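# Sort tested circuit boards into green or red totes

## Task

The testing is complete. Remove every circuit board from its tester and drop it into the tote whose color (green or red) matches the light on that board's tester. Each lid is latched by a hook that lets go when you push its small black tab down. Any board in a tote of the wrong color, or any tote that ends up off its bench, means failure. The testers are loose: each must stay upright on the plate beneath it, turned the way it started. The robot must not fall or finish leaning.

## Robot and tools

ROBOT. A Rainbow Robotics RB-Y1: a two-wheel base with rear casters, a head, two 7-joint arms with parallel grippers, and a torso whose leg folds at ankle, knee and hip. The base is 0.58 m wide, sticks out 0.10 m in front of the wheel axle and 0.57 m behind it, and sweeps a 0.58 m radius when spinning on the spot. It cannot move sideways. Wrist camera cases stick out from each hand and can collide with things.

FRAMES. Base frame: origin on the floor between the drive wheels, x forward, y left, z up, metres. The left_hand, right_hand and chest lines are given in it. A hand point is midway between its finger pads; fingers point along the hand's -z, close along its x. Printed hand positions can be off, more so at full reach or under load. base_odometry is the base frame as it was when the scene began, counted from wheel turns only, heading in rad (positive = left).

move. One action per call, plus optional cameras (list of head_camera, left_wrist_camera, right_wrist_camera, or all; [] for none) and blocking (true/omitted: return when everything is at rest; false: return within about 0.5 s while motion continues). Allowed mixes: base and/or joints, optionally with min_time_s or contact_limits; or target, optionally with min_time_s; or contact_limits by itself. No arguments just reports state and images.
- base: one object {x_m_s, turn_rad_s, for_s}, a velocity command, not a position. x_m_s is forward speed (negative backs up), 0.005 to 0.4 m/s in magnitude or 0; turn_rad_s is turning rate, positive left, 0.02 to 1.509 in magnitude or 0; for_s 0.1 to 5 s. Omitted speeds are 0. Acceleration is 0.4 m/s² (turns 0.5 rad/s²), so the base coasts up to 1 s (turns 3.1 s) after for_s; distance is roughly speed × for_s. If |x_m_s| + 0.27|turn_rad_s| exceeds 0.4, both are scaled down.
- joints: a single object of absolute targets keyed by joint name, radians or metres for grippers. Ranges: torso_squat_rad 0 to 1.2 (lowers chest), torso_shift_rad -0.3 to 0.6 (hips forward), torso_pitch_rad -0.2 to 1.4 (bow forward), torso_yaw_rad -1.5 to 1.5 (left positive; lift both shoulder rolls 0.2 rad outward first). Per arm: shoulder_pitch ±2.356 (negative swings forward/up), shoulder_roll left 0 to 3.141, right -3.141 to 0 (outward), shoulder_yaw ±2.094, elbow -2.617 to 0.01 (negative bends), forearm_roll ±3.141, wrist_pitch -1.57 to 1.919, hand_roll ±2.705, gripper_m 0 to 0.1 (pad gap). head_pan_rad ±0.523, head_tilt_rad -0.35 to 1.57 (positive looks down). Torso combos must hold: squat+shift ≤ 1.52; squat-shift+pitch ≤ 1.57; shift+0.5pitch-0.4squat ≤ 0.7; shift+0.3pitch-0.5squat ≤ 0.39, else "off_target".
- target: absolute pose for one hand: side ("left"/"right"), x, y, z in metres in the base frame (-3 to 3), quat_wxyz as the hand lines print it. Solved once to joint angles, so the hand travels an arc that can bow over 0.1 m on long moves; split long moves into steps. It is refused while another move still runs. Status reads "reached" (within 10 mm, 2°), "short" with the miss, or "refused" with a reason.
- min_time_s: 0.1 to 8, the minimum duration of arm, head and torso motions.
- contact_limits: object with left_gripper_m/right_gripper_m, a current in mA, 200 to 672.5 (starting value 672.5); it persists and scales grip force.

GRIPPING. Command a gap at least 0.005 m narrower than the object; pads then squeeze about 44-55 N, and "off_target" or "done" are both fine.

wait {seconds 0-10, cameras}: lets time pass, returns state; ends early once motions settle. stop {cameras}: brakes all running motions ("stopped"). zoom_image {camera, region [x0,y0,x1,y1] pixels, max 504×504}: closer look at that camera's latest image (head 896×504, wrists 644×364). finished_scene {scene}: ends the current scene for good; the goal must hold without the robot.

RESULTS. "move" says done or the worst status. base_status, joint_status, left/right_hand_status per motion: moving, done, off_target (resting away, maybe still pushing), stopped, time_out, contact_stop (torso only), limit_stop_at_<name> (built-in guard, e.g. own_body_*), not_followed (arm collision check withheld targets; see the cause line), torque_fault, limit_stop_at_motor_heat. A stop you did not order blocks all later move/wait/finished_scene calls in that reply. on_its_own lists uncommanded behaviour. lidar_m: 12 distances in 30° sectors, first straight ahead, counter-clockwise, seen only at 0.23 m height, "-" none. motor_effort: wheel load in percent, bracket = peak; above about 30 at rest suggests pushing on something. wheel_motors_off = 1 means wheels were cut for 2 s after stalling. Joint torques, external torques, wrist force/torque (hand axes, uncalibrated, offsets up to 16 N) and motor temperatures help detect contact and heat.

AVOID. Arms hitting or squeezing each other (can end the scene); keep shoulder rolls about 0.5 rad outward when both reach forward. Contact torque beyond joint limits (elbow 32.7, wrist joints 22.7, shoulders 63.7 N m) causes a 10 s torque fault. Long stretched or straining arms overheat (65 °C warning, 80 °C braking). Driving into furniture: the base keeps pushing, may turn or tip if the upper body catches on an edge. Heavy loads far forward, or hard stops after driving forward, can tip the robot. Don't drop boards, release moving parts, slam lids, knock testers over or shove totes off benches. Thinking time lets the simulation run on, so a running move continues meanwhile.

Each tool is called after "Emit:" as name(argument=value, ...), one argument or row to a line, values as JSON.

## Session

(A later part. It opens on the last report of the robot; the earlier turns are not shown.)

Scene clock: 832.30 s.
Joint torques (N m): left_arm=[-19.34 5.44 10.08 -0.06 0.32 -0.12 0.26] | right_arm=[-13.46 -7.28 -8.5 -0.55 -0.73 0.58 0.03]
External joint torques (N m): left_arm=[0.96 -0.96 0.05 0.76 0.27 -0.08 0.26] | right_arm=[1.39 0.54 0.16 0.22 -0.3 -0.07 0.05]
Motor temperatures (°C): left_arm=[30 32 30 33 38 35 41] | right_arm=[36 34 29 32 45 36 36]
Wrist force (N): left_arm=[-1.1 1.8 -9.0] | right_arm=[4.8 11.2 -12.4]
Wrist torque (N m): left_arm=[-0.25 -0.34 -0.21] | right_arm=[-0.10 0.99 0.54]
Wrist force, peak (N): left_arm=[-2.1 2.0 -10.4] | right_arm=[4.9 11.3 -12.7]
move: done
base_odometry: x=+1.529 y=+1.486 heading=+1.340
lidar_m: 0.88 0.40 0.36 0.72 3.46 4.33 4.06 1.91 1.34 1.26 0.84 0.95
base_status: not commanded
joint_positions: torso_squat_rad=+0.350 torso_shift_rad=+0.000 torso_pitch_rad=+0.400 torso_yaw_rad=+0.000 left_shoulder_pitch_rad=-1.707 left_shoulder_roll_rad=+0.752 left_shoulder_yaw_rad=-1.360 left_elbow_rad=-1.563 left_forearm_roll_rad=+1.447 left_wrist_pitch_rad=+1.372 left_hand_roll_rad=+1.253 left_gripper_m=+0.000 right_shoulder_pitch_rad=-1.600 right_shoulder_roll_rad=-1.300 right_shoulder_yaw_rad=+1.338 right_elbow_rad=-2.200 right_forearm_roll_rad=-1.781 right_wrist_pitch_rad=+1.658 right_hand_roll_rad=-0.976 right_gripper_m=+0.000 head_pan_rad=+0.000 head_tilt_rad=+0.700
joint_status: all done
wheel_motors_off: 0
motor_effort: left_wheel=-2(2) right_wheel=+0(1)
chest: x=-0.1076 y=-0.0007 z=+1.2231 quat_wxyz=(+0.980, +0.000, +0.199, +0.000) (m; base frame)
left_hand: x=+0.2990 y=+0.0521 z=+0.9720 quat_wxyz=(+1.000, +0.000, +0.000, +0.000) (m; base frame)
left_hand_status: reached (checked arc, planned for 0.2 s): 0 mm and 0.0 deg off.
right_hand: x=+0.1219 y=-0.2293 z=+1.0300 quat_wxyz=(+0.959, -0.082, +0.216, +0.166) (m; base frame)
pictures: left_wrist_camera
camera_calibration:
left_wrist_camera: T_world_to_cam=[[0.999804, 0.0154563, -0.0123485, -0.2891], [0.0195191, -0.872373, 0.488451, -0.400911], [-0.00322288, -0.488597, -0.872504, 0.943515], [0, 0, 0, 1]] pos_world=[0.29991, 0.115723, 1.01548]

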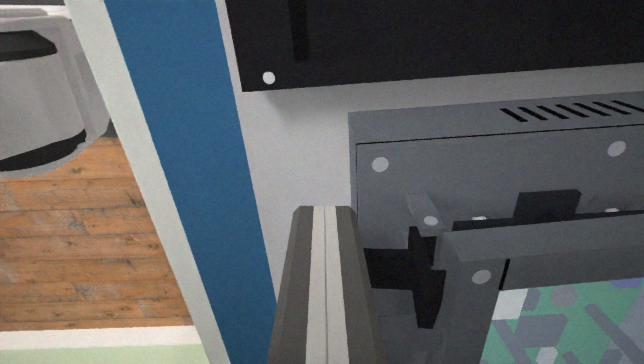

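Emit:
move(
  target={"side":"left","x":0.29,"y":0.06,"z":1.05,"quat_wxyz":[1,0,0,0]},
  cameras=[],
)

Emit:
move(
  target={"side":"left","x":0.30,"y":0.32,"z":1.05,"quat_wxyz":[1,0,0,0]},
  cameras=["head_camera"],
)

Scene clock: 837.50 s.
Joint torques (N m): left_arm=[-17.47 6.54 9.75 -0.09 0.08 0.06 0.21] | right_arm=[-13.39 -7.2 -8.52 -0.58 -0.63 0.49 -0.02]
External joint torques (N m): left_arm=[2.36 -0.04 -0.6 -0.2 0.04 0.11 0.21] | right_arm=[1.46 0.62 0.15 0.18 -0.19 -0.15 0]
Motor temperatures (°C): left_arm=[30 32 30 33 38 35 41] | right_arm=[36 34 29 32 45 36 36]
Wrist force (N): left_arm=[-1.4 1.5 -9.0] | right_arm=[4.9 11.0 -12.7]
Wrist torque (N m): left_arm=[-0.22 -0.34 -0.21] | right_arm=[-0.05 1.02 0.54]
Wrist force, peak (N): left_arm=[-1.2 1.5 -10.8] | right_arm=[5.4 11.4 -12.8]
move: done
base_odometry: x=+1.529 y=+1.486 heading=+1.340
lidar_m: 0.88 0.40 0.35 0.72 3.45 4.33 4.07 1.90 1.34 1.25 0.84 0.95
base_status: not commanded
joint_positions: torso_squat_rad=+0.350 torso_shift_rad=+0.000 torso_pitch_rad=+0.400 torso_yaw_rad=+0.000 left_shoulder_pitch_rad=-1.820 left_shoulder_roll_rad=+0.858 left_shoulder_yaw_rad=-1.277 left_elbow_rad=-1.687 left_forearm_roll_rad=+1.573 left_wrist_pitch_rad=+1.501 left_hand_roll_rad=+1.292 left_gripper_m=+0.000 right_shoulder_pitch_rad=-1.600 right_shoulder_roll_rad=-1.300 right_shoulder_yaw_rad=+1.338 right_elbow_rad=-2.200 right_forearm_roll_rad=-1.781 right_wrist_pitch_rad=+1.658 right_hand_roll_rad=-0.976 right_gripper_m=+0.000 head_pan_rad=+0.000 head_tilt_rad=+0.700
joint_status: all done
wheel_motors_off: 0
motor_effort: left_wheel=+0(1) right_wheel=+0(2)
chest: x=-0.1076 y=-0.0007 z=+1.2231 quat_wxyz=(+0.980, +0.000, +0.199, +0.000) (m; base frame)
left_hand: x=+0.2904 y=+0.0596 z=+1.0493 quat_wxyz=(+1.000, +0.000, +0.000, -0.001) (m; base frame)
left_hand_status: reached (checked arc, planned for 0.4 s): 1 mm and 0.1 deg off.
right_hand: x=+0.1219 y=-0.2293 z=+1.0300 quat_wxyz=(+0.959, -0.082, +0.216, +0.166) (m; base frame)
pictures: none
No camera images: "cameras" was empty.

Scene clock: 839.00 s.
Joint torques (N m): left_arm=[-13.89 8.87 10.56 0.5 0.19 -0.4 0.41] | right_arm=[-13.4 -7.05 -8.21 -0.56 -0.68 0.56 0.06]
External joint torques (N m): left_arm=[1.01 -1.02 0.44 -0.75 0.17 -0.33 0.41] | right_arm=[1.45 0.77 0.46 0.2 -0.25 -0.09 0.09]
Motor temperatures (°C): left_arm=[30 32 30 33 38 35 41] | right_arm=[36 34 29 32 45 36 36]
Wrist force (N): left_arm=[-1.0 1.5 -9.4] | right_arm=[4.7 11.1 -12.3]
Wrist torque (N m): left_arm=[-0.19 -0.32 -0.22] | right_arm=[-0.07 1.01 0.55]
Wrist force, peak (N): left_arm=[-1.4 2.1 -9.9] | right_arm=[4.8 11.4 -12.8]
move: done
base_odometry: x=+1.529 y=+1.486 heading=+1.340
lidar_m: 0.89 0.41 0.35 0.72 3.45 4.33 4.06 1.91 1.34 1.24 0.84 0.95
base_status: not commanded
joint_positions: torso_squat_rad=+0.350 torso_shift_rad=+0.000 torso_pitch_rad=+0.400 torso_yaw_rad=+0.000 left_shoulder_pitch_rad=-1.574 left_shoulder_roll_rad=+1.536 left_shoulder_yaw_rad=-1.262 left_elbow_rad=-1.748 left_forearm_roll_rad=+1.683 left_wrist_pitch_rad=+1.353 left_hand_roll_rad=+0.646 left_gripper_m=+0.000 right_shoulder_pitch_rad=-1.600 right_shoulder_roll_rad=-1.300 right_shoulder_yaw_rad=+1.338 right_elbow_rad=-2.200 right_forearm_roll_rad=-1.781 right_wrist_pitch_rad=+1.658 right_hand_roll_rad=-0.976 right_gripper_m=+0.000 head_pan_rad=+0.000 head_tilt_rad=+0.700
joint_status: all done
wheel_motors_off: 0
motor_effort: left_wheel=+0(2) right_wheel=-1(2)
chest: x=-0.1076 y=-0.0007 z=+1.2231 quat_wxyz=(+0.980, +0.000, +0.199, +0.000) (m; base frame)
left_hand: x=+0.3000 y=+0.3201 z=+1.0501 quat_wxyz=(+1.000, +0.001, -0.002, +0.001) (m; base frame)
left_hand_status: reached (checked arc, planned for 1.0 s): 0 mm and 0.2 deg off.
right_hand: x=+0.1219 y=-0.2293 z=+1.0300 quat_wxyz=(+0.959, -0.082, +0.216, +0.166) (m; base frame)
pictures: head_camera
camera_calibration:
head_camera: T_world_to_cam=[[0.0366308, -0.99875, 0.0340178, -0.0497374], [-0.871683, -0.0485802, -0.487656, 0.73278], [0.488698, -0.0117896, -0.872373, 1.16384], [0, 0, 0, 1]] pos_world=[0.0718057, -0.000355464, 1.37434]

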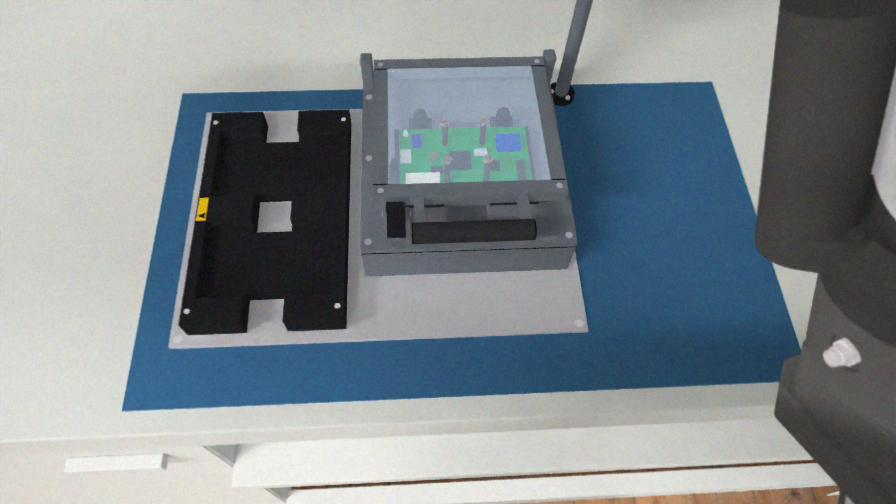

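Emit:
move(
  target={"side":"right","x":0.2,"y":-0.04,"z":1.0,"quat_wxyz":[0.924,0,-0.383,0]},
  cameras=[],
)

Emit:
move(
  target={"side":"right","x":0.226,"y":-0.04,"z":0.94,"quat_wxyz":[0.924,0,-0.383,0]},
  cameras=["head_camera"],
)

Emit:
move(
  target={"side":"right","x":0.304,"y":-0.04,"z":0.94,"quat_wxyz":[0.924,0,-0.383,0]},
  cameras=[],
)

Emit:
move(
  target={"side":"right","x":0.316,"y":-0.04,"z":0.995,"quat_wxyz":[0.924,0,-0.383,0]},
  cameras=["head_camera"],
)

Scene clock: 847.67 s.
Joint torques (N m): left_arm=[-14.04 8.72 10.91 0.52 0.33 -0.31 0.45] | right_arm=[-13.86 -7.12 -8.38 -0.46 -0.69 0.5 0.1]
External joint torques (N m): left_arm=[0.87 -1.17 0.79 -0.72 0.31 -0.23 0.45] | right_arm=[0.99 0.71 0.28 0.3 -0.26 -0.15 0.12]
Motor temperatures (°C): left_arm=[30 32 30 33 38 35 41] | right_arm=[36 34 29 32 45 36 36]
Wrist force (N): left_arm=[-1.1 1.5 -9.2] | right_arm=[5.0 11.3 -12.2]
Wrist torque (N m): left_arm=[-0.19 -0.33 -0.23] | right_arm=[-0.08 1.03 0.55]
Wrist force, peak (N): left_arm=[-1.3 1.9 -9.5] | right_arm=[5.2 11.3 -12.7]
move: refused
base_odometry: x=+1.529 y=+1.486 heading=+1.340
lidar_m: 0.89 0.40 0.35 0.72 3.45 4.33 4.07 1.91 1.33 1.26 0.84 0.96
base_status: not commanded
joint_positions: torso_squat_rad=+0.350 torso_shift_rad=+0.000 torso_pitch_rad=+0.400 torso_yaw_rad=+0.000 left_shoulder_pitch_rad=-1.574 left_shoulder_roll_rad=+1.536 left_shoulder_yaw_rad=-1.262 left_elbow_rad=-1.748 left_forearm_roll_rad=+1.683 left_wrist_pitch_rad=+1.353 left_hand_roll_rad=+0.646 left_gripper_m=+0.000 right_shoulder_pitch_rad=-1.600 right_shoulder_roll_rad=-1.300 right_shoulder_yaw_rad=+1.338 right_elbow_rad=-2.200 right_forearm_roll_rad=-1.781 right_wrist_pitch_rad=+1.658 right_hand_roll_rad=-0.976 right_gripper_m=+0.000 head_pan_rad=+0.000 head_tilt_rad=+0.700
joint_status: not commanded
wheel_motors_off: 0
motor_effort: left_wheel=+0(2) right_wheel=-1(2)
chest: x=-0.1076 y=-0.0007 z=+1.2231 quat_wxyz=(+0.980, +0.000, +0.199, +0.000) (m; base frame)
left_hand: x=+0.3000 y=+0.3201 z=+1.0501 quat_wxyz=(+1.000, +0.001, -0.002, +0.001) (m; base frame)
right_hand: x=+0.1219 y=-0.2293 z=+1.0300 quat_wxyz=(+0.959, -0.082, +0.216, +0.166) (m; base frame)
right_hand_status: refused: the posture found for that pose touches the torso. Nothing moved. The solve starts from where the arm stands: from another posture it may find a clear one.
pictures: none
No camera images: "cameras" was empty.

not run: a stop that you did not command came earlier in this reply.

not run: a stop that you did not command came earlier in this reply.

not run: a stop that you did not command came earlier in this reply.

Emit:
move(
  target={"side":"right","x":0.27,"y":-0.08,"z":1.09,"quat_wxyz":[0.924,0,-0.383,0]},
  cameras=[],
)

Emit:
move(
  target={"side":"right","x":0.23,"y":-0.04,"z":1.0,"quat_wxyz":[0.924,0,-0.383,0]},
  cameras=[],
)

Emit:
move(
  target={"side":"right","x":0.23,"y":-0.04,"z":0.94,"quat_wxyz":[0.924,0,-0.383,0]},
  cameras=["head_camera"],
)

Emit:
move(
  target={"side":"right","x":0.304,"y":-0.04,"z":0.94,"quat_wxyz":[0.924,0,-0.383,0]},
  cameras=[],
)

Emit:
move(
  target={"side":"right","x":0.316,"y":-0.04,"z":0.995,"quat_wxyz":[0.924,0,-0.383,0]},
  cameras=["head_camera"],
)

Scene clock: 857.87 s.
Joint torques (N m): left_arm=[-13.97 8.8 10.63 0.95 0.31 -0.28 0.51] | right_arm=[-15.3 -5.15 -7.54 -0.53 0.83 0.8 0.47]
External joint torques (N m): left_arm=[0.94 -1.09 0.51 -0.3 0.29 -0.21 0.51] | right_arm=[1.18 0.48 1.47 0.24 -0.62 0.2 0.43]
Motor temperatures (°C): left_arm=[30 32 30 33 38 35 41] | right_arm=[36 34 29 32 45 36 36]
Wrist force (N): left_arm=[-0.9 1.7 -9.2] | right_arm=[-2.5 10.7 -11.3]
Wrist torque (N m): left_arm=[-0.23 -0.29 -0.23] | right_arm=[-0.05 0.55 0.47]
Wrist force, peak (N): left_arm=[-1.4 1.6 -9.8] | right_arm=[3.4 12.3 -13.2]
move: done
base_odometry: x=+1.529 y=+1.486 heading=+1.340
lidar_m: 0.88 0.40 0.35 0.72 3.44 4.34 4.06 1.91 1.34 1.26 0.84 0.95
base_status: not commanded
joint_positions: torso_squat_rad=+0.350 torso_shift_rad=+0.000 torso_pitch_rad=+0.400 torso_yaw_rad=+0.000 left_shoulder_pitch_rad=-1.574 left_shoulder_roll_rad=+1.536 left_shoulder_yaw_rad=-1.262 left_elbow_rad=-1.748 left_forearm_roll_rad=+1.683 left_wrist_pitch_rad=+1.353 left_hand_roll_rad=+0.646 left_gripper_m=+0.000 right_shoulder_pitch_rad=-1.812 right_shoulder_roll_rad=-0.951 right_shoulder_yaw_rad=+1.427 right_elbow_rad=-2.468 right_forearm_roll_rad=-0.706 right_wrist_pitch_rad=+1.740 right_hand_roll_rad=-1.991 right_gripper_m=+0.000 head_pan_rad=+0.000 head_tilt_rad=+0.700
joint_status: all done
wheel_motors_off: 0
motor_effort: left_wheel=+0(2) right_wheel=+0(2)
chest: x=-0.1076 y=-0.0007 z=+1.2231 quat_wxyz=(+0.980, +0.000, +0.199, +0.000) (m; base frame)
left_hand: x=+0.3000 y=+0.3201 z=+1.0501 quat_wxyz=(+1.000, +0.001, -0.002, +0.001) (m; base frame)
right_hand: x=+0.2700 y=-0.0799 z=+1.0903 quat_wxyz=(+0.924, +0.001, -0.383, +0.000) (m; base frame)
right_hand_status: reached (checked arc, planned for 1.0 s): 0 mm and 0.1 deg off.
pictures: none
No camera images: "cameras" was empty.

Scene clock: 858.87 s.
Joint torques (N m): left_arm=[-13.83 8.73 10.84 0.92 0.31 -0.25 0.49] | right_arm=[-15.13 -4 -8.2 -2.31 0.97 0.93 0.07]
External joint torques (N m): left_arm=[1.07 -1.15 0.72 -0.33 0.3 -0.17 0.49] | right_arm=[0.95 0.29 0.24 0.92 -0.33 0.1 0.03]
Motor temperatures (°C): left_arm=[30 32 30 33 38 35 41] | right_arm=[36 34 29 32 45 36 36]
Wrist force (N): left_arm=[-1.4 1.7 -9.1] | right_arm=[-2.3 10.9 -11.1]
Wrist torque (N m): left_arm=[-0.21 -0.37 -0.23] | right_arm=[-0.07 0.59 0.46]
Wrist force, peak (N): left_arm=[-1.0 1.6 -9.6] | right_arm=[-2.8 11.9 -10.7]
move: done
base_odometry: x=+1.529 y=+1.486 heading=+1.340
lidar_m: 0.88 0.40 0.36 0.72 3.45 4.33 4.06 1.91 1.34 1.26 0.85 0.95
base_status: not commanded
joint_positions: torso_squat_rad=+0.350 torso_shift_rad=+0.000 torso_pitch_rad=+0.400 torso_yaw_rad=+0.000 left_shoulder_pitch_rad=-1.574 left_shoulder_roll_rad=+1.536 left_shoulder_yaw_rad=-1.262 left_elbow_rad=-1.748 left_forearm_roll_rad=+1.683 left_wrist_pitch_rad=+1.353 left_hand_roll_rad=+0.646 left_gripper_m=+0.000 right_shoulder_pitch_rad=-1.676 right_shoulder_roll_rad=-0.634 right_shoulder_yaw_rad=+1.659 right_elbow_rad=-2.336 right_forearm_roll_rad=-0.444 right_wrist_pitch_rad=+1.841 right_hand_roll_rad=-2.174 right_gripper_m=+0.000 head_pan_rad=+0.000 head_tilt_rad=+0.700
joint_status: all done
wheel_motors_off: 0
motor_effort: left_wheel=+1(2) right_wheel=-1(2)
chest: x=-0.1076 y=-0.0007 z=+1.2231 quat_wxyz=(+0.980, +0.000, +0.199, +0.000) (m; base frame)
left_hand: x=+0.3000 y=+0.3201 z=+1.0501 quat_wxyz=(+1.000, +0.001, -0.002, +0.001) (m; base frame)
right_hand: x=+0.2298 y=-0.0401 z=+1.0004 quat_wxyz=(+0.924, +0.000, -0.383, +0.000) (m; base frame)
right_hand_status: reached (checked arc, planned for 0.6 s): 0 mm and 0.0 deg off.
pictures: none
No camera images: "cameras" was empty.

Scene clock: 859.67 s.
Joint torques (N m): left_arm=[-13.8 8.96 10.66 1.04 0.28 -0.17 0.47] | right_arm=[-14.95 -2.12 -7.88 -3.04 1.01 1 -0.07]
External joint torques (N m): left_arm=[1.1 -0.92 0.54 -0.2 0.26 -0.1 0.47] | right_arm=[0.9 1.61 0.17 0.87 -0.28 0.13 -0.11]
Motor temperatures (°C): left_arm=[30 32 30 33 38 35 41] | right_arm=[36 34 29 32 45 36 36]
Wrist force (N): left_arm=[-1.0 1.5 -9.1] | right_arm=[-2.2 10.6 -11.4]
Wrist torque (N m): left_arm=[-0.20 -0.32 -0.22] | right_arm=[-0.07 0.61 0.48]
Wrist force, peak (N): left_arm=[-1.0 1.8 -9.5] | right_arm=[-3.8 11.4 -11.4]
move: done
base_odometry: x=+1.529 y=+1.486 heading=+1.340
lidar_m: 0.89 0.41 0.35 0.71 3.44 4.33 4.06 1.91 1.34 1.26 0.84 0.95
base_status: not commanded
joint_positions: torso_squat_rad=+0.350 torso_shift_rad=+0.000 torso_pitch_rad=+0.400 torso_yaw_rad=+0.000 left_shoulder_pitch_rad=-1.574 left_shoulder_roll_rad=+1.536 left_shoulder_yaw_rad=-1.262 left_elbow_rad=-1.748 left_forearm_roll_rad=+1.683 left_wrist_pitch_rad=+1.353 left_hand_roll_rad=+0.646 left_gripper_m=+0.000 right_shoulder_pitch_rad=-1.585 right_shoulder_roll_rad=-0.573 right_shoulder_yaw_rad=+1.791 right_elbow_rad=-2.182 right_forearm_roll_rad=-0.294 right_wrist_pitch_rad=+1.742 right_hand_roll_rad=-2.212 right_gripper_m=+0.000 head_pan_rad=+0.000 head_tilt_rad=+0.700
joint_status: all done
wheel_motors_off: 0
motor_effort: left_wheel=+1(2) right_wheel=+0(2)
chest: x=-0.1076 y=-0.0007 z=+1.2231 quat_wxyz=(+0.980, +0.000, +0.199, +0.000) (m; base frame)
left_hand: x=+0.3000 y=+0.3200 z=+1.0501 quat_wxyz=(+1.000, +0.001, -0.002, +0.001) (m; base frame)
right_hand: x=+0.2301 y=-0.0401 z=+0.9401 quat_wxyz=(+0.924, +0.000, -0.383, +0.000) (m; base frame)
right_hand_status: reached (checked arc, planned for 0.5 s): 0 mm and 0.0 deg off.
pictures: head_camera
camera_calibration:
head_camera: T_world_to_cam=[[0.0365964, -0.998751, 0.034006, -0.0497282], [-0.871711, -0.0485438, -0.487611, 0.732744], [0.488653, -0.0117986, -0.872399, 1.16385], [0, 0, 0, 1]] pos_world=[0.0718423, -0.000364061, 1.37433]

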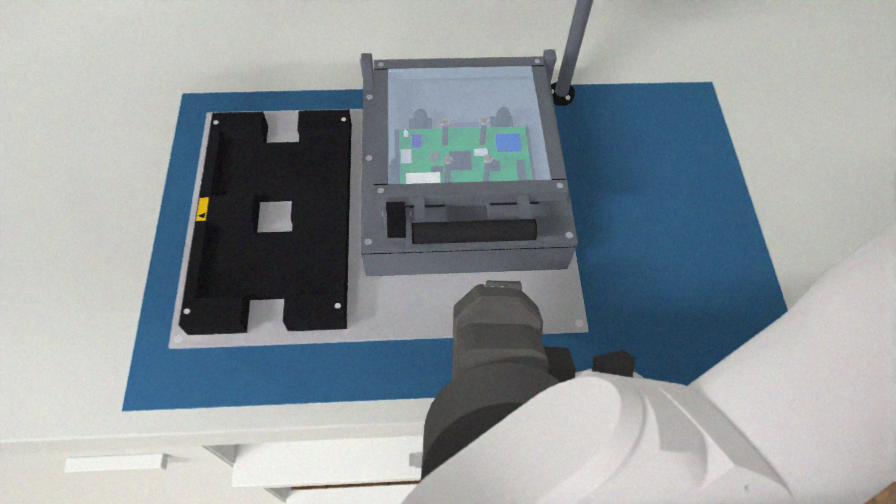

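Scene clock: 860.67 s.
Joint torques (N m): left_arm=[-14.04 8.78 10.58 1.13 0.28 -0.13 0.46] | right_arm=[-17.79 -6.01 -9.77 -1.45 1.4 0.88 -0.1]
External joint torques (N m): left_arm=[0.86 -1.1 0.46 -0.11 0.26 -0.06 0.46] | right_arm=[0.57 -0.93 -0.66 1.05 0 0.17 -0.14]
Motor temperatures (°C): left_arm=[30 32 30 33 38 35 41] | right_arm=[36 34 29 32 45 36 36]
Wrist force (N): left_arm=[-1.2 1.5 -9.2] | right_arm=[-2.3 10.4 -11.1]
Wrist torque (N m): left_arm=[-0.22 -0.35 -0.22] | right_arm=[-0.02 0.56 0.47]
Wrist force, peak (N): left_arm=[-1.2 1.4 -9.9] | right_arm=[-16.4 10.2 -2.1]
move: done
base_odometry: x=+1.529 y=+1.486 heading=+1.340
lidar_m: 0.88 0.40 0.36 0.72 3.46 4.33 4.06 1.91 1.33 1.25 0.85 0.95
base_status: not commanded
joint_positions: torso_squat_rad=+0.350 torso_shift_rad=+0.000 torso_pitch_rad=+0.400 torso_yaw_rad=+0.000 left_shoulder_pitch_rad=-1.574 left_shoulder_roll_rad=+1.536 left_shoulder_yaw_rad=-1.262 left_elbow_rad=-1.748 left_forearm_roll_rad=+1.683 left_wrist_pitch_rad=+1.353 left_hand_roll_rad=+0.646 left_gripper_m=+0.000 right_shoulder_pitch_rad=-1.635 right_shoulder_roll_rad=-0.651 right_shoulder_yaw_rad=+1.730 right_elbow_rad=-1.988 right_forearm_roll_rad=-0.353 right_wrist_pitch_rad=+1.491 right_hand_roll_rad=-2.078 right_gripper_m=+0.000 head_pan_rad=+0.000 head_tilt_rad=+0.700
joint_status: all done
wheel_motors_off: 0
motor_effort: left_wheel=+0(2) right_wheel=+2(3)
chest: x=-0.1076 y=-0.0007 z=+1.2231 quat_wxyz=(+0.980, +0.000, +0.199, +0.000) (m; base frame)
left_hand: x=+0.3000 y=+0.3200 z=+1.0502 quat_wxyz=(+1.000, +0.001, -0.002, +0.001) (m; base frame)
right_hand: x=+0.3038 y=-0.0399 z=+0.9400 quat_wxyz=(+0.924, +0.000, -0.383, +0.000) (m; base frame)
right_hand_status: reached (checked arc, planned for 0.5 s): 0 mm and 0.0 deg off.
pictures: none
No camera images: "cameras" was empty.

Scene clock: 861.50 s.
Joint torques (N m): left_arm=[-14.01 8.73 10.52 1.26 0.23 -0.15 0.43] | right_arm=[-17.67 -6.57 -10.38 -0.86 1.75 0.93 -0.06]
External joint torques (N m): left_arm=[0.9 -1.16 0.4 0.02 0.21 -0.08 0.43] | right_arm=[1.19 -0.86 -0.67 0.86 0.3 0.31 -0.1]
Motor temperatures (°C): left_arm=[30 32 30 33 38 35 41] | right_arm=[36 34 29 32 45 36 36]
Wrist force (N): left_arm=[-1.2 1.6 -9.3] | right_arm=[-4.2 10.5 -10.8]
Wrist torque (N m): left_arm=[-0.20 -0.35 -0.21] | right_arm=[-0.07 0.58 0.50]
Wrist force, peak (N): left_arm=[-1.3 1.6 -9.5] | right_arm=[-11.7 9.1 -9.5]
move: done
base_odometry: x=+1.529 y=+1.486 heading=+1.340
lidar_m: 0.88 0.40 0.35 0.72 3.46 4.33 4.07 1.91 1.34 1.25 0.84 0.95
base_status: not commanded
joint_positions: torso_squat_rad=+0.350 torso_shift_rad=+0.000 torso_pitch_rad=+0.400 torso_yaw_rad=+0.000 left_shoulder_pitch_rad=-1.574 left_shoulder_roll_rad=+1.536 left_shoulder_yaw_rad=-1.262 left_elbow_rad=-1.748 left_forearm_roll_rad=+1.683 left_wrist_pitch_rad=+1.353 left_hand_roll_rad=+0.646 left_gripper_m=+0.000 right_shoulder_pitch_rad=-1.732 right_shoulder_roll_rad=-0.731 right_shoulder_yaw_rad=+1.636 right_elbow_rad=-2.080 right_forearm_roll_rad=-0.487 right_wrist_pitch_rad=+1.524 right_hand_roll_rad=-2.009 right_gripper_m=+0.000 head_pan_rad=+0.000 head_tilt_rad=+0.700
joint_status: all done
wheel_motors_off: 0
motor_effort: left_wheel=+1(2) right_wheel=+1(2)
chest: x=-0.1076 y=-0.0007 z=+1.2231 quat_wxyz=(+0.980, +0.000, +0.199, +0.000) (m; base frame)
left_hand: x=+0.3000 y=+0.3200 z=+1.0501 quat_wxyz=(+1.000, +0.001, -0.002, +0.001) (m; base frame)
right_hand: x=+0.3159 y=-0.0397 z=+0.9948 quat_wxyz=(+0.924, +0.000, -0.383, +0.000) (m; base frame)
right_hand_status: reached (checked arc, planned for 0.4 s): 0 mm and 0.1 deg off.
pictures: head_camera
camera_calibration:
head_camera: T_world_to_cam=[[0.0365917, -0.998752, 0.0339896, -0.0497277], [-0.871707, -0.0485317, -0.487618, 0.732738], [0.488659, -0.0117862, -0.872395, 1.16386], [0, 0, 0, 1]] pos_world=[0.0718237, -0.000387153, 1.37433]

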